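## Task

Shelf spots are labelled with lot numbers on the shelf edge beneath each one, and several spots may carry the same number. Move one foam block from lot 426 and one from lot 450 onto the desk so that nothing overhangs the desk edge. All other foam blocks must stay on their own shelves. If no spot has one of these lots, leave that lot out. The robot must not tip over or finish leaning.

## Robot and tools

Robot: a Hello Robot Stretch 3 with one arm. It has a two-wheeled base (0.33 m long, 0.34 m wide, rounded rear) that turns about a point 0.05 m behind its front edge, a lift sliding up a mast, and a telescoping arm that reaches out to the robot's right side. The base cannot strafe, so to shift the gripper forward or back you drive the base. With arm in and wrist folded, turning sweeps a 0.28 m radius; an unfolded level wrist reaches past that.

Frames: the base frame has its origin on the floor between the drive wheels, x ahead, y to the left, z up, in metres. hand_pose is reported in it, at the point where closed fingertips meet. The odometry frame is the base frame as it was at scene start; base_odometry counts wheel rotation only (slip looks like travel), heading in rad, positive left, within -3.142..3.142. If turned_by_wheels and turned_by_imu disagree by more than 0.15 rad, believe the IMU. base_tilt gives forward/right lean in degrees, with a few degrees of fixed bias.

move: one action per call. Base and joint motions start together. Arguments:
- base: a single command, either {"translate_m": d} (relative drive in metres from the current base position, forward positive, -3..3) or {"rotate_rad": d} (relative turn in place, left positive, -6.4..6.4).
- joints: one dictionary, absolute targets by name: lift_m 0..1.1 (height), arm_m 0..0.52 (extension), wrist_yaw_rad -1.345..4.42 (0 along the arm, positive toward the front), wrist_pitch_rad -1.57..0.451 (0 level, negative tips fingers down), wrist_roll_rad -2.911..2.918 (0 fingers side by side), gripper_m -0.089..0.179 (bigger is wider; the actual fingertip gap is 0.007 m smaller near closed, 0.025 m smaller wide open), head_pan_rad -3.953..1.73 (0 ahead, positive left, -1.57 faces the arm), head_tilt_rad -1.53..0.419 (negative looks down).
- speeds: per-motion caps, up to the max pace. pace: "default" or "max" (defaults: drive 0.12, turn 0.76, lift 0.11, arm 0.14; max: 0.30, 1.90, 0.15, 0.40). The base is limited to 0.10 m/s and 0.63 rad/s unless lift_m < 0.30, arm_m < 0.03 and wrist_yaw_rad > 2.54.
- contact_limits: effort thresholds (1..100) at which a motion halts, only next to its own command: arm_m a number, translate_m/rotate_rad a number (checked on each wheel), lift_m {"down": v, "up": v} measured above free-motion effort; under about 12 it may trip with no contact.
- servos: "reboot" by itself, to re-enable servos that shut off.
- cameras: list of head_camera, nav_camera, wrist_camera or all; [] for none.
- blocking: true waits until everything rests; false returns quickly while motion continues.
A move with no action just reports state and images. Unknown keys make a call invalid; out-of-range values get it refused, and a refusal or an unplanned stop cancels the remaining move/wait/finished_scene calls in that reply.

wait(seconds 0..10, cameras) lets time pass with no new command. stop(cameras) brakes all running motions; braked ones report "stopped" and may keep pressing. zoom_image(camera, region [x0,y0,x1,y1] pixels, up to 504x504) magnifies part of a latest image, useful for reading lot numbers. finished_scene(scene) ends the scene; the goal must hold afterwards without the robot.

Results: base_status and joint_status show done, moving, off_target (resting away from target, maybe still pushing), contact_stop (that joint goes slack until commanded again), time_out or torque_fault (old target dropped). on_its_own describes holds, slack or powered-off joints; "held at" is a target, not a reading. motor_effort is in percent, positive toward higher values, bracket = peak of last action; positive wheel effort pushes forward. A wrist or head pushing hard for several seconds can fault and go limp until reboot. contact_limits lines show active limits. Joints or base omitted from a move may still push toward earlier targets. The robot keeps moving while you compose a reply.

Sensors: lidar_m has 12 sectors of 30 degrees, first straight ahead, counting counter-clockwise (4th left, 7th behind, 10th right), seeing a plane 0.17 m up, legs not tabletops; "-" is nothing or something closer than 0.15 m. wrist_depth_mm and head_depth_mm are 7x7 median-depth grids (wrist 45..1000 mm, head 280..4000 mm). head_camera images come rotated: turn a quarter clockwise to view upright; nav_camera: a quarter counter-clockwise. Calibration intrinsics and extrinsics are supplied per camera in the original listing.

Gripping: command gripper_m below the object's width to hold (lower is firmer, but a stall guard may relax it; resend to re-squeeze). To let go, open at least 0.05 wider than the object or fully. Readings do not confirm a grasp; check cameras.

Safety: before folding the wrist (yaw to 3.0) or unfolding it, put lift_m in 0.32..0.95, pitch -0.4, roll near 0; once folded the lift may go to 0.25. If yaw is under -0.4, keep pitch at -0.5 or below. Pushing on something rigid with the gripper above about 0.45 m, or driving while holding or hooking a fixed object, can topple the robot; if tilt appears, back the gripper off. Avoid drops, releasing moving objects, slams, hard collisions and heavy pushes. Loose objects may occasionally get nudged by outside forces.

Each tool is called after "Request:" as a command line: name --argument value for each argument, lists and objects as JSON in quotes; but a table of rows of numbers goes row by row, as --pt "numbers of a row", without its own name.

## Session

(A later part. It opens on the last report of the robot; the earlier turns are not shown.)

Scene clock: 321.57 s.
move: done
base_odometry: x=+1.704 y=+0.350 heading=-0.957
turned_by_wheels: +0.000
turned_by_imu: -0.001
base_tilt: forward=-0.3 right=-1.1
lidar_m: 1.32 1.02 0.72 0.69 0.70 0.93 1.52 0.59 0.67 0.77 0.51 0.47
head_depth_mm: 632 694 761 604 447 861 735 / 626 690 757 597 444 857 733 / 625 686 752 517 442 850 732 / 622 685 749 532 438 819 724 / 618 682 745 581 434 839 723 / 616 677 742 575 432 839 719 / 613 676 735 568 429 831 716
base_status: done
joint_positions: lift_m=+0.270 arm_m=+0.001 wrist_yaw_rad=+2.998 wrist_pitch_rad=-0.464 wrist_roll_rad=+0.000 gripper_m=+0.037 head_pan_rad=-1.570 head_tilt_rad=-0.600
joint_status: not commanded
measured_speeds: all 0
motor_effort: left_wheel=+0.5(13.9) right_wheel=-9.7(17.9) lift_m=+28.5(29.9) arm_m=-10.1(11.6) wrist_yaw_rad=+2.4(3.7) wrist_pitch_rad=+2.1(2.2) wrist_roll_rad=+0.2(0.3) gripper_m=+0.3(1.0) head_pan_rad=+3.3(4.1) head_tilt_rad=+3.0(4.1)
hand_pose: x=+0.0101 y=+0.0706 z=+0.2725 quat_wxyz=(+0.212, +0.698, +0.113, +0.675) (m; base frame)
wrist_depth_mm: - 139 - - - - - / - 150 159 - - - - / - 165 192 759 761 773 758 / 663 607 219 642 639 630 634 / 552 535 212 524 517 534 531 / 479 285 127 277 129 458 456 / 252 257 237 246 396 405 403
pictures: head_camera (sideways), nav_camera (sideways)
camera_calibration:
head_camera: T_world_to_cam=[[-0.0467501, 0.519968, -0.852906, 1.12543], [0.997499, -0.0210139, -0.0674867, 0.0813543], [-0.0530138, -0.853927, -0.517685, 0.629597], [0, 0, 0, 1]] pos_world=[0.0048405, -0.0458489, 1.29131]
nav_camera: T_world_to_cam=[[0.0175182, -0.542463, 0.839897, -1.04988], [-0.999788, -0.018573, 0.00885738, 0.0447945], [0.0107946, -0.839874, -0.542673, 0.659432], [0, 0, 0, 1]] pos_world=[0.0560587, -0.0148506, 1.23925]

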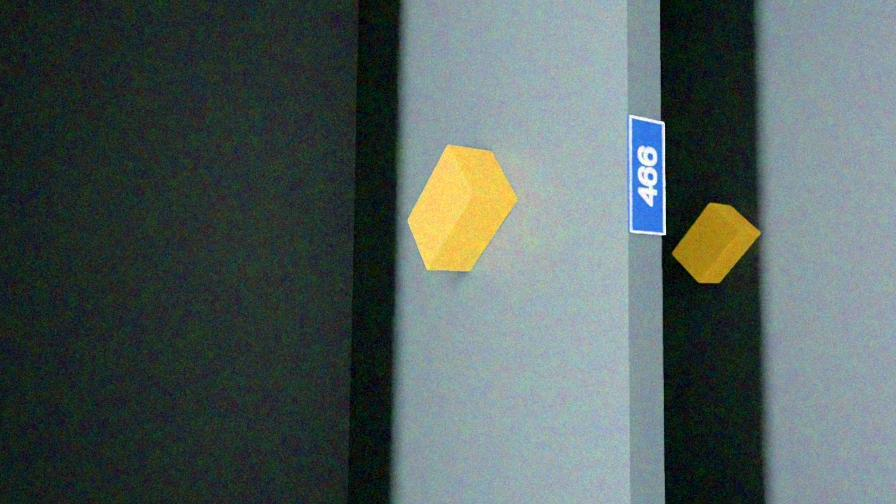

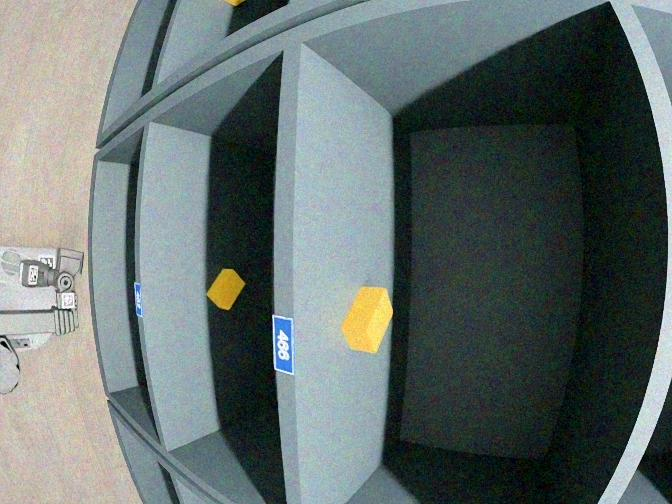

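Request:
zoom_image --camera "nav_camera" --region '[110, 260, 200, 330]'

Request:
move --base '{"translate_m":-0.8}' --pace "max" --cameras '["nav_camera"]'

Request:
zoom_image --camera "nav_camera" --region '[70, 180, 330, 380]'

Request:
move --base '{"translate_m":-0.75}' --pace "max" --cameras '["nav_camera"]'

Request:
zoom_image --camera "nav_camera" --region '[70, 180, 330, 380]'

Scaled by 5.600 from the camera's 672x504 image, which has a finer 792x594 frame.

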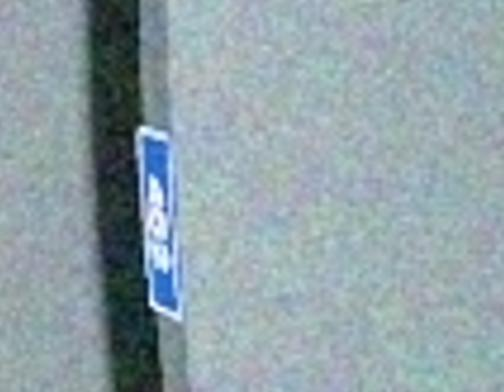

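Scene clock: 333.83 s.
move: done
base_odometry: x=+1.243 y=+1.004 heading=-0.957
turned_by_wheels: +0.000
turned_by_imu: +0.000
base_tilt: forward=-0.2 right=-1.1
lidar_m: 1.19 0.97 0.69 0.65 0.67 0.89 1.61 0.73 0.85 0.81 0.41 1.10
head_depth_mm: 661 727 796 571 465 885 736 / 657 725 790 569 460 856 731 / 654 720 782 591 458 875 729 / 652 718 770 587 453 869 725 / 648 714 767 580 451 865 722 / 644 708 763 575 446 859 718 / 634 683 690 567 444 711 684
base_status: done
joint_positions: lift_m=+0.270 arm_m=+0.001 wrist_yaw_rad=+2.998 wrist_pitch_rad=-0.464 wrist_roll_rad=+0.000 gripper_m=+0.037 head_pan_rad=-1.570 head_tilt_rad=-0.600
joint_status: not commanded
measured_speeds: all 0
motor_effort: left_wheel=-4.4(13.6) right_wheel=-3.5(17.3) lift_m=+26.4(28.5) arm_m=-8.3(9.9) wrist_yaw_rad=+1.4(3.4) wrist_pitch_rad=+2.1(2.2) wrist_roll_rad=+0.2(0.3) gripper_m=+0.1(1.0) head_pan_rad=+3.1(3.7) head_tilt_rad=+2.5(3.7)
hand_pose: x=+0.0101 y=+0.0706 z=+0.2725 quat_wxyz=(+0.212, +0.698, +0.113, +0.675) (m; base frame)
wrist_depth_mm: - 139 - - - - - / - 150 171 - - - - / - 166 190 759 744 740 760 / 666 611 220 639 635 635 621 / 553 536 213 529 517 530 530 / 478 285 127 277 129 462 458 / 252 256 236 247 396 404 403
pictures: nav_camera (sideways)
camera_calibration:
nav_camera: T_world_to_cam=[[0.0175182, -0.542463, 0.839897, -1.04988], [-0.999788, -0.018573, 0.00885738, 0.0447945], [0.0107946, -0.839874, -0.542673, 0.659432], [0, 0, 0, 1]] pos_world=[0.0560587, -0.0148506, 1.23925]

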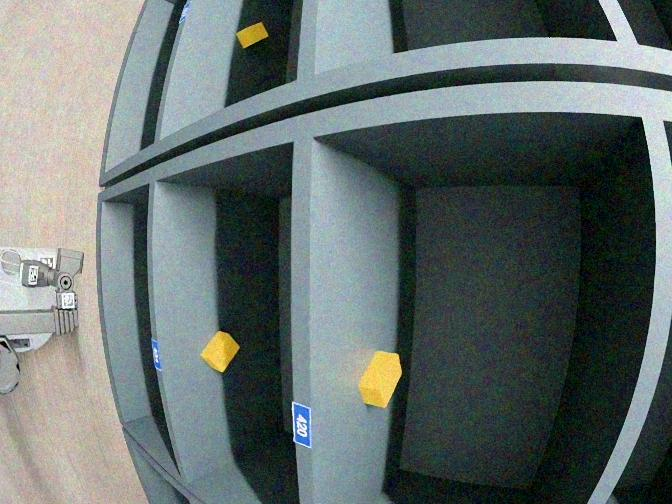

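Scaled by 1.938 from the camera's 672x504 image, which has a finer 792x594 frame.

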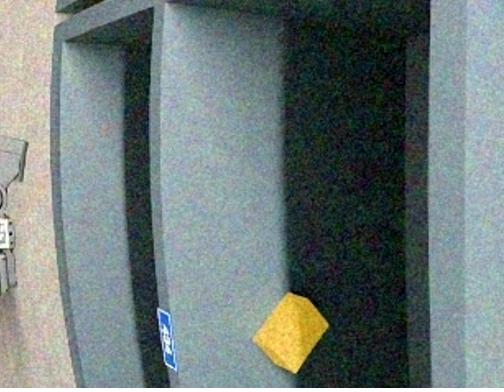

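Scene clock: 337.67 s.
move: done
base_odometry: x=+0.811 y=+1.617 heading=-0.956
turned_by_wheels: +0.000
turned_by_imu: -0.001
base_tilt: forward=-0.4 right=-1.3
lidar_m: 1.92 0.92 0.65 0.62 0.63 0.84 0.87 0.90 0.89 0.39 0.40 1.02
head_depth_mm: 692 757 817 605 504 887 754 / 686 757 810 598 499 883 751 / 682 752 809 593 495 877 746 / 680 750 806 587 491 867 743 / 298 328 364 411 464 566 684 / 319 358 374 420 478 559 675 / 292 320 362 500 479 857 718
base_status: done
joint_positions: lift_m=+0.270 arm_m=+0.001 wrist_yaw_rad=+2.998 wrist_pitch_rad=-0.464 wrist_roll_rad=+0.000 gripper_m=+0.037 head_pan_rad=-1.570 head_tilt_rad=-0.600
joint_status: not commanded
measured_speeds: all 0
motor_effort: left_wheel=+1.7(13.9) right_wheel=-8.8(17.4) lift_m=+26.1(27.1) arm_m=-6.9(8.6) wrist_yaw_rad=+1.4(3.0) wrist_pitch_rad=+2.1(2.2) wrist_roll_rad=+0.2(0.3) gripper_m=+0.5(0.8) head_pan_rad=+2.6(3.4) head_tilt_rad=+2.1(3.6)
hand_pose: x=+0.0101 y=+0.0706 z=+0.2725 quat_wxyz=(+0.212, +0.698, +0.113, +0.675) (m; base frame)
wrist_depth_mm: - 139 - - - - - / - 150 160 - - - - / - 165 190 724 746 743 771 / 652 194 219 639 635 630 630 / 553 533 212 524 522 533 530 / 478 287 127 276 129 457 456 / 252 257 236 247 399 403 405
pictures: nav_camera (sideways)
camera_calibration:
nav_camera: T_world_to_cam=[[0.0175182, -0.542463, 0.839897, -1.04988], [-0.999788, -0.018573, 0.00885738, 0.0447945], [0.0107946, -0.839874, -0.542673, 0.659432], [0, 0, 0, 1]] pos_world=[0.0560587, -0.0148506, 1.23925]

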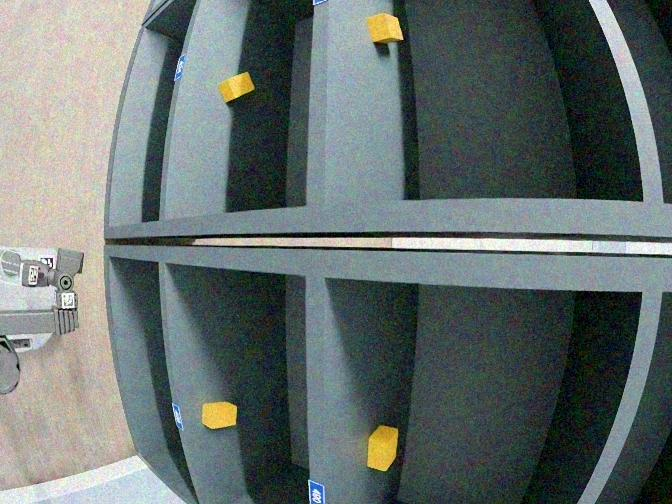

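Scaled by 1.938 from the camera's 672x504 image, which has a finer 792x594 frame.

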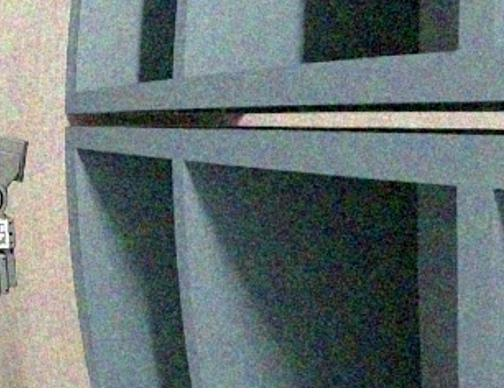

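Request:
zoom_image --camera "nav_camera" --region '[290, 460, 350, 504]'

Request:
move --joints '{"head_pan_rad":-1.95,"head_tilt_rad":-0.75}' --cameras '["head_camera"]'

Request:
move --joints '{"head_pan_rad":-1.0,"head_tilt_rad":-0.8}' --cameras '["head_camera","nav_camera"]'

Scaled by 8.400 from the camera's 672x504 image, which has a finer 792x594 frame.

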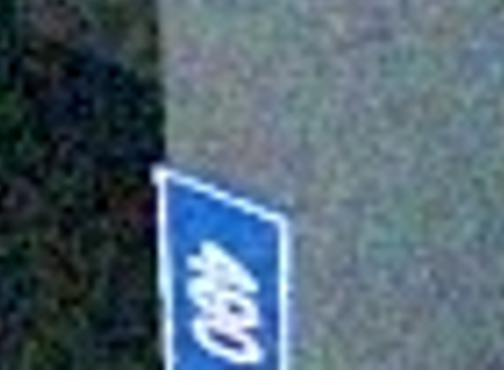

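Scene clock: 346.50 s.
move: done
base_odometry: x=+0.811 y=+1.617 heading=-0.956
turned_by_wheels: +0.000
turned_by_imu: +0.000
base_tilt: forward=-0.4 right=-1.5
lidar_m: 1.92 0.92 0.65 0.62 0.63 0.84 0.87 0.90 0.88 0.39 0.40 1.02
head_depth_mm: 885 951 641 1147 990 1291 1172 / 837 899 633 1118 953 1267 1162 / 799 873 625 1075 917 1205 1142 / 761 829 620 523 939 846 1104 / 726 795 612 499 935 801 1083 / 698 768 606 477 924 780 1046 / 673 737 600 457 878 651 790
base_status: not commanded
joint_positions: lift_m=+0.270 arm_m=+0.001 wrist_yaw_rad=+2.998 wrist_pitch_rad=-0.464 wrist_roll_rad=+0.000 gripper_m=+0.037 head_pan_rad=-1.956 head_tilt_rad=-0.748
joint_status: all done
measured_speeds: all 0
motor_effort: left_wheel=+2.0(2.3) right_wheel=-8.3(9.2) lift_m=+25.3(25.6) arm_m=-6.6(7.0) wrist_yaw_rad=+1.3(3.0) wrist_pitch_rad=+2.0(2.2) wrist_roll_rad=+0.1(0.3) gripper_m=+0.7(1.2) head_pan_rad=-2.1(4.6) head_tilt_rad=-6.1(9.2)
hand_pose: x=+0.0101 y=+0.0706 z=+0.2725 quat_wxyz=(+0.212, +0.698, +0.113, +0.675) (m; base frame)
wrist_depth_mm: - 139 - - - - - / - 150 159 - - - - / - 165 189 735 747 753 774 / 653 195 219 638 637 634 626 / 554 532 212 523 516 532 529 / 470 285 127 276 129 461 456 / 251 257 237 246 395 405 404
pictures: head_camera (sideways)
camera_calibration:
head_camera: T_world_to_cam=[[0.197344, 0.610539, -0.767006, 1.012], [0.920137, -0.385297, -0.0699545, 0.0850704], [-0.338235, -0.691946, -0.637815, 0.787638], [0, 0, 0, 1]] pos_world=[-0.0115815, -0.0400853, 1.28453]

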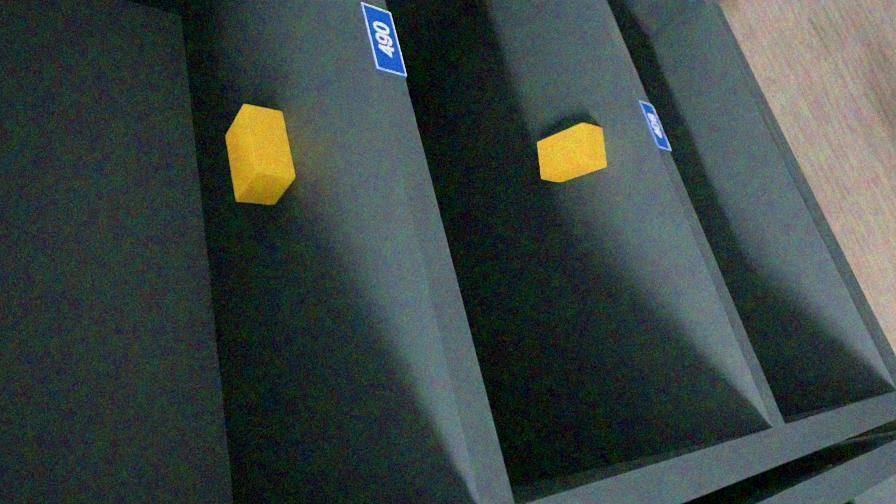

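Scene clock: 347.53 s.
move: done
base_odometry: x=+0.811 y=+1.617 heading=-0.956
turned_by_wheels: +0.000
turned_by_imu: +0.000
base_tilt: forward=-0.4 right=-1.2
lidar_m: 1.92 0.92 0.65 0.62 0.63 0.84 0.87 0.90 0.88 0.39 0.40 1.02
head_depth_mm: 678 343 384 463 521 777 1036 / 730 763 570 472 569 725 1053 / 766 794 565 1013 907 800 1048 / 814 783 559 1060 903 1172 1107 / 869 772 557 1091 897 1218 1120 / 928 688 595 1088 960 1234 1116 / 973 749 1185 1075 1345 1275 1111
base_status: not commanded
joint_positions: lift_m=+0.270 arm_m=+0.001 wrist_yaw_rad=+2.998 wrist_pitch_rad=-0.464 wrist_roll_rad=+0.000 gripper_m=+0.037 head_pan_rad=-0.980 head_tilt_rad=-0.801
joint_status: all done
measured_speeds: all 0
motor_effort: left_wheel=+1.7(2.1) right_wheel=-8.2(9.2) lift_m=+24.5(25.4) arm_m=-6.0(6.6) wrist_yaw_rad=+0.5(2.6) wrist_pitch_rad=+2.1(2.1) wrist_roll_rad=-0.1(0.3) gripper_m=+0.6(0.9) head_pan_rad=-0.1(5.2) head_tilt_rad=-6.2(9.9)
hand_pose: x=+0.0101 y=+0.0706 z=+0.2725 quat_wxyz=(+0.212, +0.698, +0.113, +0.675) (m; base frame)
wrist_depth_mm: - 139 - - - - - / - 150 159 - - - - / - 165 190 722 742 733 764 / 656 194 220 647 629 625 625 / 553 531 213 517 519 531 526 / 477 283 127 276 129 460 457 / 250 256 238 247 400 403 405
pictures: head_camera (sideways), nav_camera (sideways)
camera_calibration:
head_camera: T_world_to_cam=[[-0.417196, 0.538618, -0.73201, 0.970107], [0.832711, 0.549204, -0.0704809, 0.0862401], [0.364061, -0.638957, -0.677639, 0.83513], [0, 0, 0, 1]] pos_world=[0.0288742, -0.0362684, 1.28212]
nav_camera: T_world_to_cam=[[0.403744, -0.571086, 0.714739, -0.889061], [-0.819513, -0.573038, 0.00506376, 0.048588], [0.406681, -0.587782, -0.699373, 0.860856], [0, 0, 0, 1]] pos_world=[0.048678, 0.026108, 1.23726]

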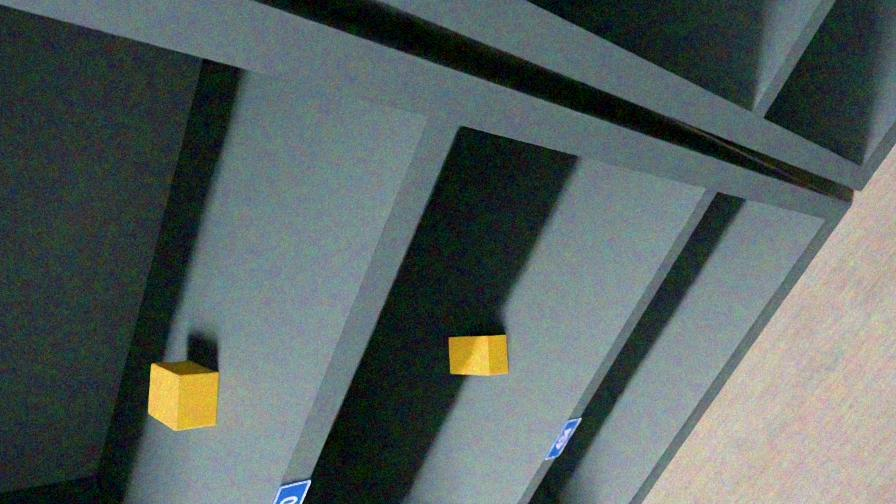

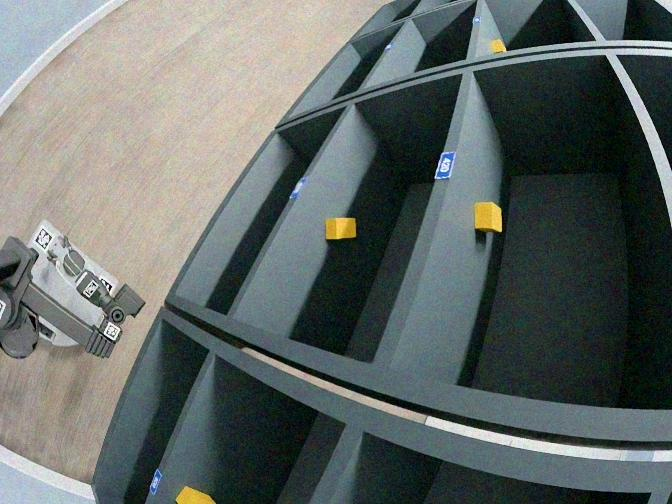

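Request:
zoom_image --camera "head_camera" --region '[500, 380, 640, 490]'

Request:
zoom_image --camera "nav_camera" --region '[280, 140, 480, 220]'

Request:
move --base '{"translate_m":0.6}' --joints '{"head_pan_rad":-1.57,"head_tilt_rad":-0.85}' --pace "max" --cameras '["head_camera"]'

Request:
move --base '{"translate_m":0.8}' --pace "max" --cameras '["head_camera"]'

Request:
move --base '{"translate_m":0.8}' --pace "max" --cameras '["head_camera"]'

Scaled by 3.600 from the camera's 896x504 image, which has a finer 1280x720 frame.

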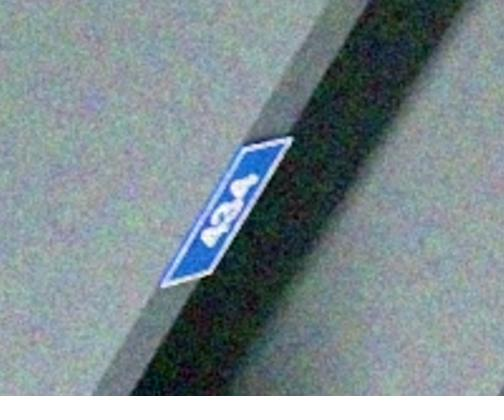

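Scaled by 2.520 from the camera's 672x504 image, which has a finer 792x594 frame.

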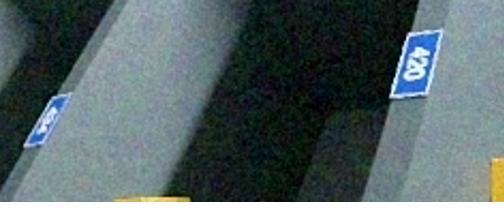

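Scene clock: 362.83 s.
move: done
base_odometry: x=+1.157 y=+1.127 heading=-0.956
turned_by_wheels: +0.000
turned_by_imu: +0.000
base_tilt: forward=-0.3 right=-1.3
lidar_m: 1.33 0.96 0.68 0.64 0.66 0.88 1.47 0.60 0.66 0.81 0.52 0.51
head_depth_mm: 690 715 529 980 886 1066 1125 / 688 706 525 974 880 1136 1111 / 682 697 519 970 856 1136 1100 / 682 687 514 960 847 1128 1093 / 677 680 509 954 861 1124 1089 / 674 669 505 952 856 1116 1086 / 674 662 499 941 852 1053 1078
base_status: done
joint_positions: lift_m=+0.270 arm_m=+0.001 wrist_yaw_rad=+2.998 wrist_pitch_rad=-0.464 wrist_roll_rad=+0.000 gripper_m=+0.037 head_pan_rad=-1.571 head_tilt_rad=-0.850
joint_status: all done
measured_speeds: all 0
motor_effort: left_wheel=+4.2(12.6) right_wheel=+1.5(14.2) lift_m=+25.7(30.0) arm_m=-4.5(5.5) wrist_yaw_rad=+2.0(2.7) wrist_pitch_rad=+2.1(2.2) wrist_roll_rad=+0.0(0.3) gripper_m=+0.7(1.1) head_pan_rad=+3.6(5.4) head_tilt_rad=-6.5(10.0)
hand_pose: x=+0.0101 y=+0.0706 z=+0.2725 quat_wxyz=(+0.212, +0.698, +0.113, +0.675) (m; base frame)
wrist_depth_mm: - 139 - - - - - / - 150 159 - - - - / - 165 177 763 755 749 784 / 656 610 219 644 636 636 628 / 560 538 212 524 522 533 528 / 475 286 127 276 129 459 457 / 250 256 237 247 395 408 404
pictures: head_camera (sideways)
camera_calibration:
head_camera: T_world_to_cam=[[-0.0464527, 0.714889, -0.697693, 0.923105], [0.997486, -0.00422517, -0.0707423, 0.0856478], [-0.0535208, -0.699225, -0.712895, 0.883613], [0, 0, 0, 1]] pos_world=[0.00473996, -0.0417106, 1.28003]

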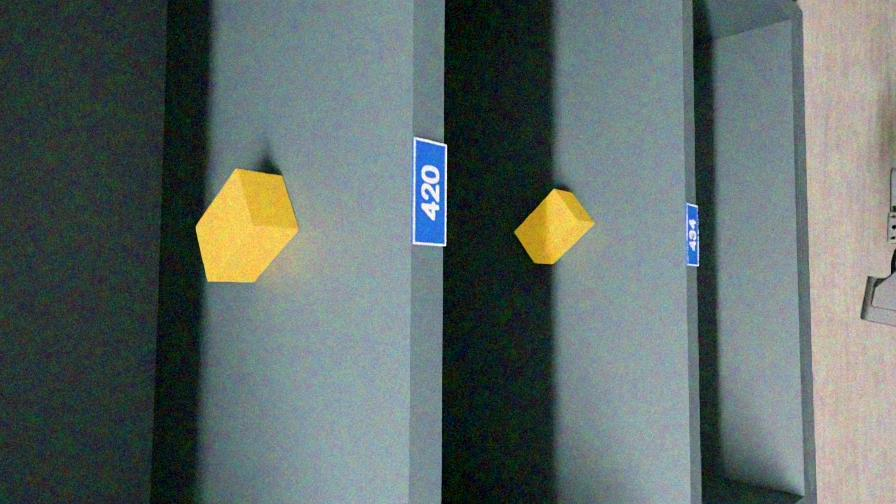

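Scene clock: 366.83 s.
move: done
base_odometry: x=+1.618 y=+0.473 heading=-0.956
turned_by_wheels: +0.000
turned_by_imu: +0.002
base_tilt: forward=-0.3 right=-1.2
lidar_m: 1.46 1.01 0.71 0.68 0.70 0.92 2.24 0.49 0.47 0.78 0.73 0.59
head_depth_mm: 658 709 530 446 846 798 1085 / 652 703 523 442 880 786 1088 / 651 694 519 438 876 783 1095 / 647 686 514 435 867 777 1081 / 645 677 490 431 853 775 1080 / 643 669 474 427 857 768 1069 / 642 658 499 425 851 765 1066
base_status: done
joint_positions: lift_m=+0.270 arm_m=+0.001 wrist_yaw_rad=+2.998 wrist_pitch_rad=-0.464 wrist_roll_rad=+0.000 gripper_m=+0.037 head_pan_rad=-1.570 head_tilt_rad=-0.850
joint_status: not commanded
measured_speeds: all 0
motor_effort: left_wheel=+1.9(11.7) right_wheel=+4.8(15.0) lift_m=+26.9(28.0) arm_m=-3.2(4.9) wrist_yaw_rad=+2.4(2.9) wrist_pitch_rad=+2.1(2.2) wrist_roll_rad=+0.0(0.3) gripper_m=+0.3(1.1) head_pan_rad=+3.3(3.8) head_tilt_rad=-6.2(7.4)
hand_pose: x=+0.0101 y=+0.0706 z=+0.2725 quat_wxyz=(+0.212, +0.698, +0.113, +0.675) (m; base frame)
wrist_depth_mm: - 139 - - - - - / - 150 159 - - - - / - 165 192 755 766 771 773 / 657 614 220 646 635 635 622 / 549 538 212 526 521 529 530 / 475 285 127 277 129 462 459 / 251 255 238 248 397 407 403
pictures: head_camera (sideways)
camera_calibration:
head_camera: T_world_to_cam=[[-0.046879, 0.714922, -0.697631, 0.923033], [0.997488, -0.00362914, -0.0707476, 0.0855798], [-0.0531108, -0.699195, -0.712955, 0.883696], [0, 0, 0, 1]] pos_world=[0.00483983, -0.04171, 1.28003]

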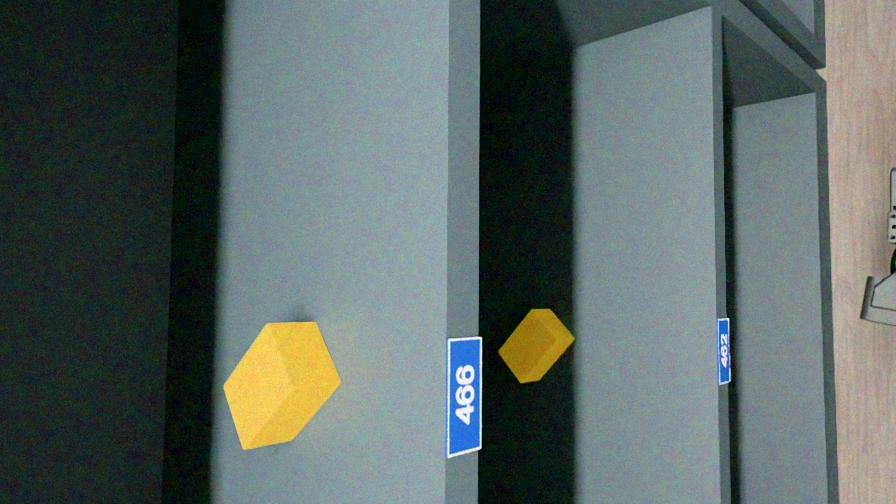

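Scene clock: 370.83 s.
move: done
base_odometry: x=+2.079 y=-0.181 heading=-0.956
turned_by_wheels: +0.000
turned_by_imu: +0.000
base_tilt: forward=-0.3 right=-1.2
lidar_m: 1.69 1.06 0.75 0.71 0.73 0.97 2.09 1.11 0.36 0.67 0.77 0.70
head_depth_mm: 510 507 491 420 514 651 1090 / 614 658 524 417 696 721 1063 / 620 670 520 414 874 763 1071 / 619 668 514 410 870 762 1064 / 615 665 509 407 861 756 1058 / 616 662 504 405 857 752 1053 / 615 660 501 401 833 733 1055
base_status: done
joint_positions: lift_m=+0.270 arm_m=+0.001 wrist_yaw_rad=+2.998 wrist_pitch_rad=-0.464 wrist_roll_rad=+0.000 gripper_m=+0.037 head_pan_rad=-1.570 head_tilt_rad=-0.850
joint_status: not commanded
measured_speeds: all 0
motor_effort: left_wheel=+3.5(15.5) right_wheel=+2.3(11.6) lift_m=+25.5(30.0) arm_m=-2.3(3.9) wrist_yaw_rad=+2.1(3.5) wrist_pitch_rad=+2.0(2.2) wrist_roll_rad=+0.3(0.3) gripper_m=-0.1(0.9) head_pan_rad=+3.1(3.8) head_tilt_rad=-5.4(7.0)
hand_pose: x=+0.0101 y=+0.0706 z=+0.2725 quat_wxyz=(+0.212, +0.698, +0.113, +0.675) (m; base frame)
wrist_depth_mm: - 139 - - - - - / - 150 170 - - - - / - 166 196 763 791 774 766 / 653 612 219 643 640 634 626 / 552 532 212 528 517 531 532 / 476 285 127 275 129 463 460 / 251 256 238 247 395 404 405
pictures: head_camera (sideways)
camera_calibration:
head_camera: T_world_to_cam=[[-0.046879, 0.714922, -0.697631, 0.923033], [0.997488, -0.00362914, -0.0707476, 0.0855798], [-0.0531108, -0.699195, -0.712955, 0.883696], [0, 0, 0, 1]] pos_world=[0.00483983, -0.04171, 1.28003]

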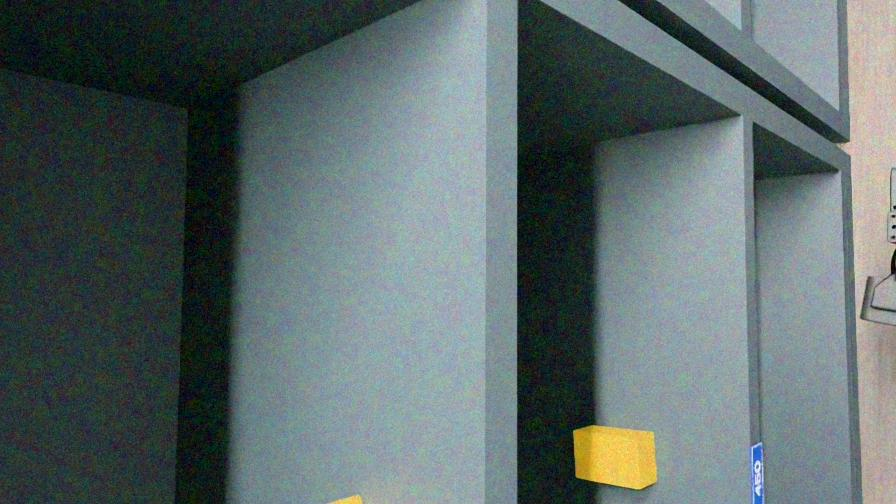

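Request:
move --base '{"rotate_rad":0.81}' --cameras '[]'

Request:
move --base '{"translate_m":0.32}' --cameras '[]'

Request:
move --base '{"rotate_rad":-0.81}' --cameras '["head_camera"]'

Scene clock: 391.17 s.
move: done
base_odometry: x=+2.079 y=-0.181 heading=-0.147
turned_by_wheels: +0.810
turned_by_imu: +0.797
base_tilt: forward=-0.5 right=-1.2
lidar_m: 0.84 0.71 0.71 0.81 1.37 1.17 0.36 0.38 0.74 0.75 0.70 1.50
head_depth_mm: 675 702 475 420 826 757 666 / 728 704 471 427 878 755 1006 / 790 695 519 452 873 762 1055 / 766 685 514 1013 869 1128 1099 / 693 677 530 1012 888 1211 1110 / 633 664 781 948 1154 1252 1100 / 584 629 749 1601 1454 1246 1099
base_status: done
joint_positions: lift_m=+0.270 arm_m=+0.001 wrist_yaw_rad=+2.998 wrist_pitch_rad=-0.464 wrist_roll_rad=+0.000 gripper_m=+0.037 head_pan_rad=-1.570 head_tilt_rad=-0.850
joint_status: not commanded
measured_speeds: all 0
motor_effort: left_wheel=-8.9(12.7) right_wheel=+8.1(13.2) lift_m=+25.2(26.0) arm_m=-3.3(4.1) wrist_yaw_rad=+1.2(2.9) wrist_pitch_rad=+2.1(2.2) wrist_roll_rad=+0.1(0.3) gripper_m=+0.2(0.8) head_pan_rad=+3.0(3.6) head_tilt_rad=-5.6(6.5)
hand_pose: x=+0.0101 y=+0.0706 z=+0.2725 quat_wxyz=(+0.212, +0.698, +0.113, +0.675) (m; base frame)
wrist_depth_mm: - 139 - - - - 537 / - 150 - 925 - - - / 823 165 734 803 759 706 - / 670 611 220 650 638 632 607 / 553 532 212 522 522 530 531 / 474 286 127 278 129 460 458 / 251 256 237 248 397 406 404
pictures: none
No camera images: "cameras" was empty.

Scene clock: 395.13 s.
move: done
base_odometry: x=+2.395 y=-0.228 heading=-0.147
turned_by_wheels: +0.000
turned_by_imu: +0.000
base_tilt: forward=-0.3 right=-1.3
lidar_m: 0.58 0.49 0.49 0.56 0.95 1.46 0.67 0.83 0.85 0.65 1.46 1.04
head_depth_mm: 695 713 592 1060 890 1171 1087 / 602 670 889 1035 905 1206 1117 / 555 627 763 970 1285 1232 1121 / 1808 2093 2152 1675 1275 1268 1109 / 1645 1863 2060 1757 1475 1266 1108 / 1490 1694 1936 1752 1463 1258 1102 / 1379 1532 1728 1723 1452 1249 1098
base_status: done
joint_positions: lift_m=+0.270 arm_m=+0.001 wrist_yaw_rad=+2.998 wrist_pitch_rad=-0.464 wrist_roll_rad=+0.000 gripper_m=+0.037 head_pan_rad=-1.570 head_tilt_rad=-0.850
joint_status: not commanded
measured_speeds: all 0
motor_effort: left_wheel=+0.9(10.3) right_wheel=+9.3(13.6) lift_m=+28.0(28.1) arm_m=-10.9(10.9) wrist_yaw_rad=+2.1(3.8) wrist_pitch_rad=+2.1(2.2) wrist_roll_rad=+0.1(0.3) gripper_m=+0.2(1.0) head_pan_rad=+3.1(3.8) head_tilt_rad=-6.3(6.6)
hand_pose: x=+0.0101 y=+0.0706 z=+0.2725 quat_wxyz=(+0.212, +0.698, +0.113, +0.675) (m; base frame)
wrist_depth_mm: - 139 - - 517 450 400 / - 150 172 - 543 480 420 / 830 166 730 738 - 512 446 / 660 616 219 641 618 532 468 / 552 530 212 526 518 529 498 / 475 284 127 277 129 461 461 / 252 256 238 247 395 404 402
pictures: none
No camera images: "cameras" was empty.

Scene clock: 397.50 s.
move: done
base_odometry: x=+2.395 y=-0.228 heading=-0.957
turned_by_wheels: -0.810
turned_by_imu: -0.798
base_tilt: forward=-0.3 right=-1.1
lidar_m: 1.46 0.73 0.52 0.50 0.51 0.67 1.67 1.44 0.67 0.96 0.65 1.53
head_depth_mm: 822 715 596 1005 951 1203 1130 / 818 706 590 1060 950 1241 1124 / 812 697 585 1055 944 1223 1117 / 810 603 576 1043 936 1220 1109 / 807 676 571 1040 930 1213 1109 / 804 670 565 1031 925 1207 1101 / 801 662 559 1019 915 1195 1100
base_status: done
joint_positions: lift_m=+0.270 arm_m=+0.001 wrist_yaw_rad=+2.998 wrist_pitch_rad=-0.464 wrist_roll_rad=+0.000 gripper_m=+0.037 head_pan_rad=-1.570 head_tilt_rad=-0.850
joint_status: not commanded
measured_speeds: all 0
motor_effort: left_wheel=+7.2(12.8) right_wheel=-10.3(13.1) lift_m=+29.4(29.8) arm_m=-12.1(12.8) wrist_yaw_rad=+1.3(3.3) wrist_pitch_rad=+2.1(2.2) wrist_roll_rad=+0.1(0.3) gripper_m=+0.2(1.0) head_pan_rad=+3.2(3.7) head_tilt_rad=-5.8(6.1)
hand_pose: x=+0.0101 y=+0.0706 z=+0.2725 quat_wxyz=(+0.212, +0.698, +0.113, +0.675) (m; base frame)
wrist_depth_mm: 456 139 483 502 525 536 - / 498 150 519 538 - - - / 540 165 173 - - - - / - 186 196 626 636 631 628 / 555 534 212 528 519 534 529 / 474 285 127 277 129 462 455 / 251 256 237 247 395 406 403
pictures: head_camera (sideways)
camera_calibration:
head_camera: T_world_to_cam=[[-0.046879, 0.714922, -0.697631, 0.923033], [0.997488, -0.00362914, -0.0707476, 0.0855798], [-0.0531108, -0.699195, -0.712955, 0.883696], [0, 0, 0, 1]] pos_world=[0.00483983, -0.04171, 1.28003]

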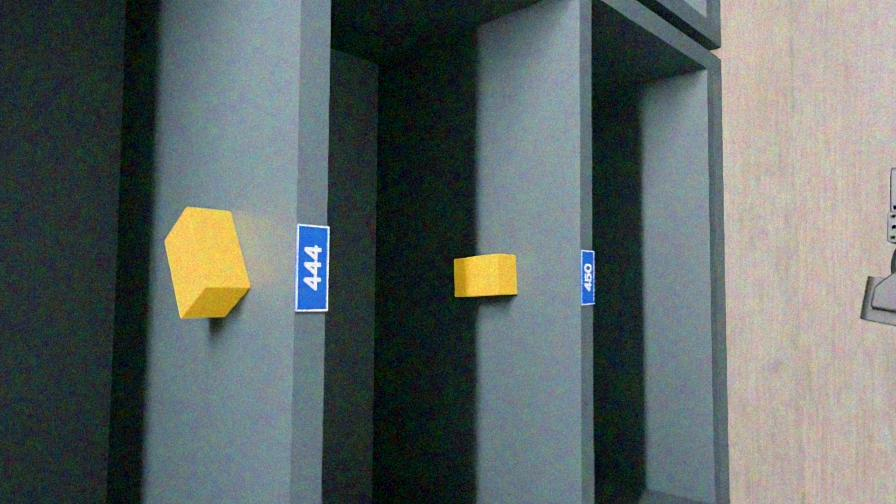

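Request:
move --joints '{"lift_m":0.68,"wrist_pitch_rad":-0.4}' --cameras '[]'

Request:
move --joints '{"wrist_yaw_rad":0.0}' --cameras '[]'

Request:
move --joints '{"wrist_pitch_rad":-0.55,"gripper_m":0.179}' --cameras '["wrist_camera","head_camera"]'

Scene clock: 410.93 s.
move: done
base_odometry: x=+2.395 y=-0.228 heading=-0.957
turned_by_wheels: +0.000
turned_by_imu: +0.000
base_tilt: forward=-0.2 right=-1.2
lidar_m: 1.46 0.74 0.52 0.49 0.51 0.67 1.67 1.43 0.67 0.96 0.65 1.53
head_depth_mm: 817 714 596 1007 956 1213 356 / 817 707 589 1063 951 1241 334 / 812 697 583 1053 943 1226 344 / 814 604 577 1044 933 1224 376 / 804 673 571 1039 929 1209 394 / 804 669 564 1028 927 1208 1105 / 804 661 557 1016 916 1200 1103
base_status: not commanded
joint_positions: lift_m=+0.680 arm_m=+0.001 wrist_yaw_rad=+2.998 wrist_pitch_rad=-0.421 wrist_roll_rad=+0.000 gripper_m=+0.037 head_pan_rad=-1.570 head_tilt_rad=-0.850
joint_status: all done
measured_speeds: all 0
motor_effort: left_wheel=+6.8(7.6) right_wheel=-10.3(11.2) lift_m=+29.6(33.0) arm_m=-11.2(12.2) wrist_yaw_rad=+1.9(3.0) wrist_pitch_rad=+3.3(7.4) wrist_roll_rad=+0.1(0.4) gripper_m=+0.4(0.8) head_pan_rad=+3.5(3.5) head_tilt_rad=-4.8(5.8)
hand_pose: x=+0.0109 y=+0.0762 z=+0.6921 quat_wxyz=(+0.197, +0.700, +0.098, +0.679) (m; base frame)
wrist_depth_mm: 447 137 478 498 520 535 548 / 491 148 518 533 - - - / 527 162 170 - - - - / - 179 188 - - - - / - - 203 149 151 - - / - - 129 - 128 915 931 / - - 264 846 827 835 839
pictures: none
No camera images: "cameras" was empty.

Scene clock: 413.43 s.
move: done
base_odometry: x=+2.395 y=-0.228 heading=-0.957
turned_by_wheels: +0.000
turned_by_imu: +0.000
base_tilt: forward=-0.4 right=-1.3
lidar_m: 1.46 0.74 0.52 0.49 0.51 0.67 1.67 1.43 0.67 0.96 0.65 1.54
head_depth_mm: 820 714 595 1005 953 1200 355 / 815 706 590 1062 949 1239 334 / 813 697 583 1052 943 1225 343 / 811 603 576 1043 912 456 366 / 808 676 570 1038 926 1209 1104 / 807 669 565 1027 927 1208 1104 / 801 661 558 1019 912 1193 1098
base_status: not commanded
joint_positions: lift_m=+0.680 arm_m=+0.001 wrist_yaw_rad=+0.003 wrist_pitch_rad=-0.421 wrist_roll_rad=+0.000 gripper_m=+0.037 head_pan_rad=-1.570 head_tilt_rad=-0.850
joint_status: all done
measured_speeds: all 0
motor_effort: left_wheel=+6.7(7.5) right_wheel=-10.0(10.8) lift_m=+29.6(30.1) arm_m=-10.5(11.4) wrist_yaw_rad=-2.8(6.2) wrist_pitch_rad=+3.3(3.5) wrist_roll_rad=-0.1(0.3) gripper_m=+0.2(0.9) head_pan_rad=+3.1(3.5) head_tilt_rad=-4.8(5.6)
hand_pose: x=-0.0208 y=-0.3696 z=+0.6921 quat_wxyz=(+0.692, +0.149, -0.691, -0.147) (m; base frame)
wrist_depth_mm: - - - - - 644 - / - - - - - 697 - / - - - - - - - / - - - - - - - / - - - 149 152 - - / - - 126 - 126 - - / - - 108 - - 753 -
pictures: none
No camera images: "cameras" was empty.

Scene clock: 415.40 s.
move: done
base_odometry: x=+2.395 y=-0.228 heading=-0.957
turned_by_wheels: +0.000
turned_by_imu: +0.000
base_tilt: forward=-0.3 right=-1.2
lidar_m: 1.46 0.74 0.52 0.49 0.51 0.67 1.67 1.43 0.67 0.96 0.65 1.53
head_depth_mm: 824 715 596 1006 955 1205 355 / 817 705 590 1058 952 1242 334 / 810 695 584 1058 944 1223 343 / 810 602 577 1044 936 463 366 / 809 675 570 1035 929 1190 1108 / 804 671 564 1028 922 1208 1105 / 805 659 559 1020 916 1200 1102
base_status: not commanded
joint_positions: lift_m=+0.680 arm_m=+0.001 wrist_yaw_rad=+0.003 wrist_pitch_rad=-0.560 wrist_roll_rad=+0.000 gripper_m=+0.179 head_pan_rad=-1.570 head_tilt_rad=-0.850
joint_status: all done
measured_speeds: all 0
motor_effort: left_wheel=+6.9(7.4) right_wheel=-10.4(10.8) lift_m=+28.9(29.6) arm_m=-9.9(11.0) wrist_yaw_rad=-3.8(4.6) wrist_pitch_rad=+1.4(3.2) wrist_roll_rad=+0.1(0.3) gripper_m=+0.3(82.8) head_pan_rad=+3.0(3.4) head_tilt_rad=-5.0(5.3)
hand_pose: x=-0.0209 y=-0.3499 z=+0.6622 quat_wxyz=(+0.680, +0.197, -0.679, -0.195) (m; base frame)
wrist_depth_mm: - - - - - - - / 571 - - - - - 536 / - - - - - - - / - - - - - - - / - 146 - - - 835 - / - 126 - - - - - / 758 688 - - - - 105
pictures: head_camera (sideways), wrist_camera
camera_calibration:
head_camera: T_world_to_cam=[[-0.046879, 0.714922, -0.697631, 0.923033], [0.997488, -0.00362914, -0.0707476, 0.0855798], [-0.0531108, -0.699195, -0.712955, 0.883696], [0, 0, 0, 1]] pos_world=[0.00483983, -0.04171, 1.28003]
wrist_camera: T_world_to_cam=[[-0.998901, -0.0357838, -0.0302751, -0.00674456], [-0.00279874, 0.690279, -0.723538, 0.753131], [0.0467892, -0.722658, -0.68962, 0.371], [0, 0, 0, 1]] pos_world=[-0.0219881, -0.252005, 0.800564]

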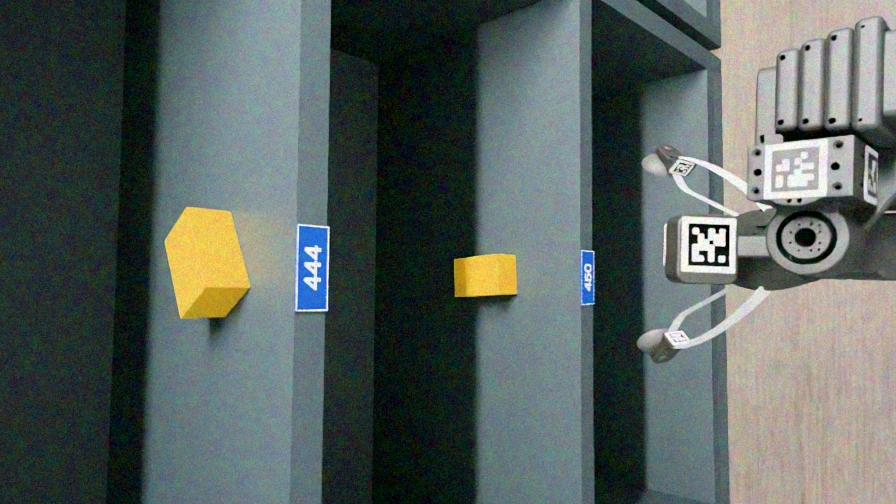

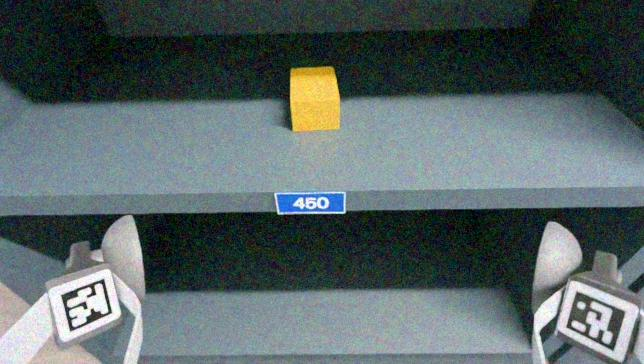

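Request:
move --base '{"translate_m":0.031}' --joints '{"wrist_yaw_rad":0.07,"arm_m":0.3}' --cameras '["wrist_camera"]'

Scene clock: 431.30 s.
move: done
base_odometry: x=+2.413 y=-0.253 heading=-0.957
turned_by_wheels: +0.000
turned_by_imu: +0.000
base_tilt: forward=-0.3 right=-1.2
lidar_m: 1.43 0.74 0.52 0.50 0.51 0.67 1.68 0.76 0.69 0.96 0.63 1.50
head_depth_mm: 817 713 597 1037 958 1209 1094 / 818 707 589 1063 468 387 340 / 810 668 583 565 894 1222 1116 / 807 604 576 667 891 1224 1116 / 806 677 571 1027 930 1210 1104 / 803 669 564 1029 926 1206 1103 / 803 660 559 1022 894 1193 1097
base_status: done
joint_positions: lift_m=+0.680 arm_m=+0.300 wrist_yaw_rad=+0.067 wrist_pitch_rad=-0.561 wrist_roll_rad=+0.000 gripper_m=+0.179 head_pan_rad=-1.570 head_tilt_rad=-0.850
joint_status: all done
measured_speeds: all 0
motor_effort: left_wheel=+3.0(10.8) right_wheel=+5.9(8.3) lift_m=+28.1(29.5) arm_m=+12.7(14.8) wrist_yaw_rad=+3.5(4.6) wrist_pitch_rad=+1.6(1.6) wrist_roll_rad=+0.2(0.3) gripper_m=+0.6(1.2) head_pan_rad=+2.9(3.5) head_tilt_rad=-3.9(4.9)
hand_pose: x=-0.0078 y=-0.6487 z=+0.6621 quat_wxyz=(+0.686, +0.219, -0.672, -0.173) (m; base frame)
wrist_depth_mm: - - 398 395 390 388 386 / - - - - - - - / - - - - - - - / - - - - - - - / - 145 323 - 319 311 314 / - 281 294 292 287 288 286 / 253 258 261 261 259 253 105
pictures: wrist_camera
camera_calibration:
wrist_camera: T_world_to_cam=[[-0.994547, -0.0997974, -0.0302697, -0.0458212], [-0.0471472, 0.689167, -0.723067, 0.957932], [0.0930211, -0.717697, -0.690115, 0.158238], [0, 0, 0, 1]] pos_world=[-0.015127, -0.551181, 0.800464]

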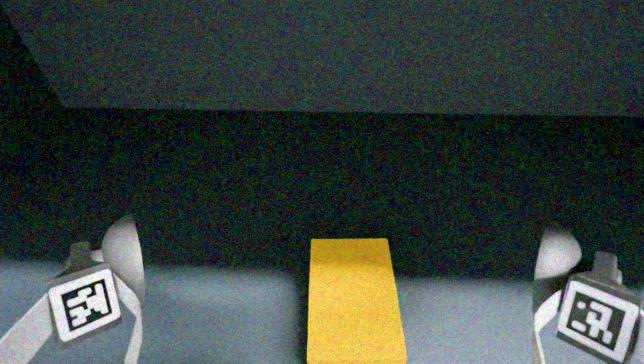

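Request:
move --base '{"translate_m":0.006}' --joints '{"arm_m":0.34}' --cameras '["wrist_camera"]'

Request:
move --joints '{"lift_m":0.57}' --speeds '{"lift_m":0.05}' --contact_limits '{"lift_m":{"down":14}}' --cameras '["wrist_camera"]'

Scene clock: 439.23 s.
move: done
base_odometry: x=+2.417 y=-0.258 heading=-0.957
turned_by_wheels: +0.000
turned_by_imu: +0.000
base_tilt: forward=-0.4 right=-1.2
lidar_m: 1.42 0.74 0.52 0.50 0.51 0.67 1.68 0.76 0.69 0.96 0.63 1.49
head_depth_mm: 820 714 595 1042 958 1215 1092 / 815 704 589 1060 477 379 339 / 811 638 584 588 920 1220 1119 / 810 615 577 668 914 1218 1115 / 805 678 570 1011 931 1211 1104 / 804 670 564 1025 904 1205 1104 / 801 660 559 1025 894 1182 1098
base_status: done
joint_positions: lift_m=+0.680 arm_m=+0.340 wrist_yaw_rad=+0.067 wrist_pitch_rad=-0.561 wrist_roll_rad=+0.000 gripper_m=+0.179 head_pan_rad=-1.570 head_tilt_rad=-0.850
joint_status: all done
measured_speeds: all 0
motor_effort: left_wheel=+3.1(8.0) right_wheel=+6.1(10.0) lift_m=+28.2(28.9) arm_m=+13.1(14.1) wrist_yaw_rad=+1.6(3.2) wrist_pitch_rad=+1.4(1.6) wrist_roll_rad=+0.1(0.3) gripper_m=+0.3(1.2) head_pan_rad=+2.3(3.2) head_tilt_rad=-3.9(4.9)
hand_pose: x=-0.0078 y=-0.6887 z=+0.6621 quat_wxyz=(+0.686, +0.219, -0.672, -0.173) (m; base frame)
wrist_depth_mm: 388 379 374 368 360 357 350 / - - - 394 390 387 384 / - - - - - - - / - - - - - - - / - 146 325 323 319 318 315 / - 282 294 298 296 286 286 / 254 258 261 262 259 253 105
pictures: wrist_camera
camera_calibration:
wrist_camera: T_world_to_cam=[[-0.994538, -0.0998694, -0.0303377, -0.0498012], [-0.0471476, 0.689164, -0.72307, 0.985499], [0.0931202, -0.71769, -0.690108, 0.129531], [0, 0, 0, 1]] pos_world=[-0.0151272, -0.591181, 0.800464]

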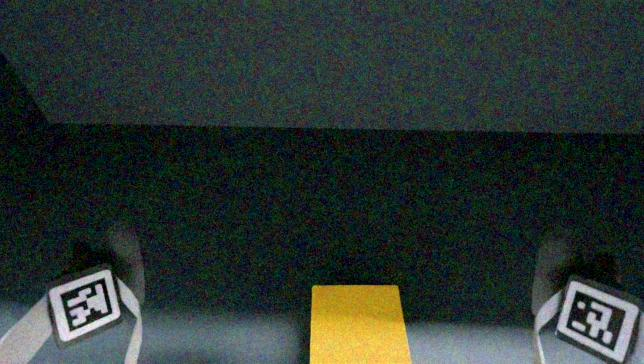

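Scene clock: 441.97 s.
move: done
base_odometry: x=+2.417 y=-0.258 heading=-0.957
turned_by_wheels: +0.000
turned_by_imu: +0.000
base_tilt: forward=-0.3 right=-1.3
lidar_m: 1.42 0.74 0.52 0.50 0.51 0.67 1.67 0.76 0.69 0.96 0.63 1.49
head_depth_mm: 818 714 595 1043 957 1216 1127 / 815 707 588 1057 946 1213 449 / 812 638 583 1052 631 1207 1076 / 811 612 577 1043 888 1220 1113 / 803 678 570 1039 933 1214 1110 / 802 670 564 1025 899 1208 1100 / 800 662 557 1021 896 1186 1103
base_status: not commanded
joint_positions: lift_m=+0.570 arm_m=+0.340 wrist_yaw_rad=+0.067 wrist_pitch_rad=-0.561 wrist_roll_rad=+0.000 gripper_m=+0.179 head_pan_rad=-1.570 head_tilt_rad=-0.850
joint_status: all done
measured_speeds: all 0
motor_effort: left_wheel=+3.0(3.6) right_wheel=+5.5(6.8) lift_m=+23.4(27.4) arm_m=+10.7(13.1) wrist_yaw_rad=+2.1(3.0) wrist_pitch_rad=+1.5(1.6) wrist_roll_rad=+0.0(0.3) gripper_m=+0.4(1.1) head_pan_rad=+2.5(3.4) head_tilt_rad=-3.9(4.5)
contact_limits: lift_m down 14 (down: maximum 72; up: maximum 65)
hand_pose: x=-0.0078 y=-0.6887 z=+0.5520 quat_wxyz=(+0.686, +0.219, -0.672, -0.173) (m; base frame)
wrist_depth_mm: 381 373 367 364 358 354 346 / 320 307 317 313 308 305 312 / 271 271 268 266 262 260 259 / 229 228 226 164 163 220 219 / 198 196 195 141 140 191 194 / 122 144 172 122 123 168 167 / 149 155 154 108 106 151 107
pictures: wrist_camera
camera_calibration:
wrist_camera: T_world_to_cam=[[-0.994534, -0.0999284, -0.0302748, -0.0532165], [-0.0472335, 0.689155, -0.723073, 0.905956], [0.0931195, -0.71769, -0.690108, 0.0536188], [0, 0, 0, 1]] pos_world=[-0.0151271, -0.591181, 0.690464]

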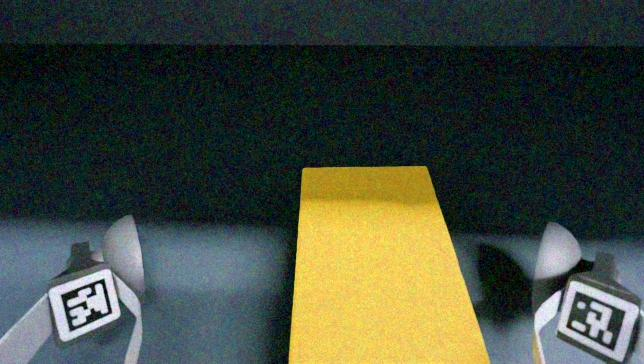

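Request:
move --base '{"translate_m":-0.013}' --cameras '["wrist_camera"]'

Scene clock: 450.33 s.
move: done
base_odometry: x=+2.409 y=-0.247 heading=-0.957
turned_by_wheels: +0.000
turned_by_imu: +0.000
base_tilt: forward=-0.4 right=-1.2
lidar_m: 1.43 0.74 0.52 0.50 0.51 0.67 1.67 1.43 0.69 0.96 0.64 1.51
head_depth_mm: 819 715 595 1037 958 1215 1132 / 817 704 591 1059 947 1217 449 / 811 669 582 1054 628 1199 1085 / 810 603 576 1042 885 1225 1109 / 805 679 570 1038 925 1214 1104 / 803 669 564 1026 922 1203 1099 / 803 660 558 1019 894 1197 1099
base_status: done
joint_positions: lift_m=+0.570 arm_m=+0.340 wrist_yaw_rad=+0.067 wrist_pitch_rad=-0.561 wrist_roll_rad=+0.000 gripper_m=+0.179 head_pan_rad=-1.570 head_tilt_rad=-0.850
joint_status: not commanded
measured_speeds: all 0
motor_effort: left_wheel=-4.5(9.6) right_wheel=-7.0(10.3) lift_m=+23.7(24.3) arm_m=+8.2(9.1) wrist_yaw_rad=+1.9(3.0) wrist_pitch_rad=+1.5(1.7) wrist_roll_rad=-0.1(0.3) gripper_m=+0.6(1.1) head_pan_rad=+2.5(3.1) head_tilt_rad=-3.3(4.1)
contact_limits: lift_m down 14 (down: maximum 72; up: maximum 65)
hand_pose: x=-0.0078 y=-0.6887 z=+0.5520 quat_wxyz=(+0.686, +0.219, -0.672, -0.173) (m; base frame)
wrist_depth_mm: 384 373 369 362 359 353 348 / 322 308 316 313 309 303 311 / 274 269 269 266 262 260 259 / 228 228 227 160 215 220 218 / 199 196 196 141 187 191 194 / 123 144 172 121 126 168 167 / 149 154 150 108 108 150 107
pictures: wrist_camera
camera_calibration:
wrist_camera: T_world_to_cam=[[-0.994534, -0.0999284, -0.0302748, -0.0532165], [-0.0472335, 0.689155, -0.723073, 0.905956], [0.0931195, -0.71769, -0.690108, 0.0536188], [0, 0, 0, 1]] pos_world=[-0.0151271, -0.591181, 0.690464]

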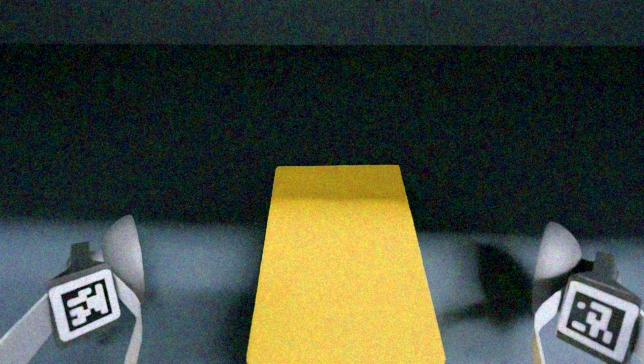

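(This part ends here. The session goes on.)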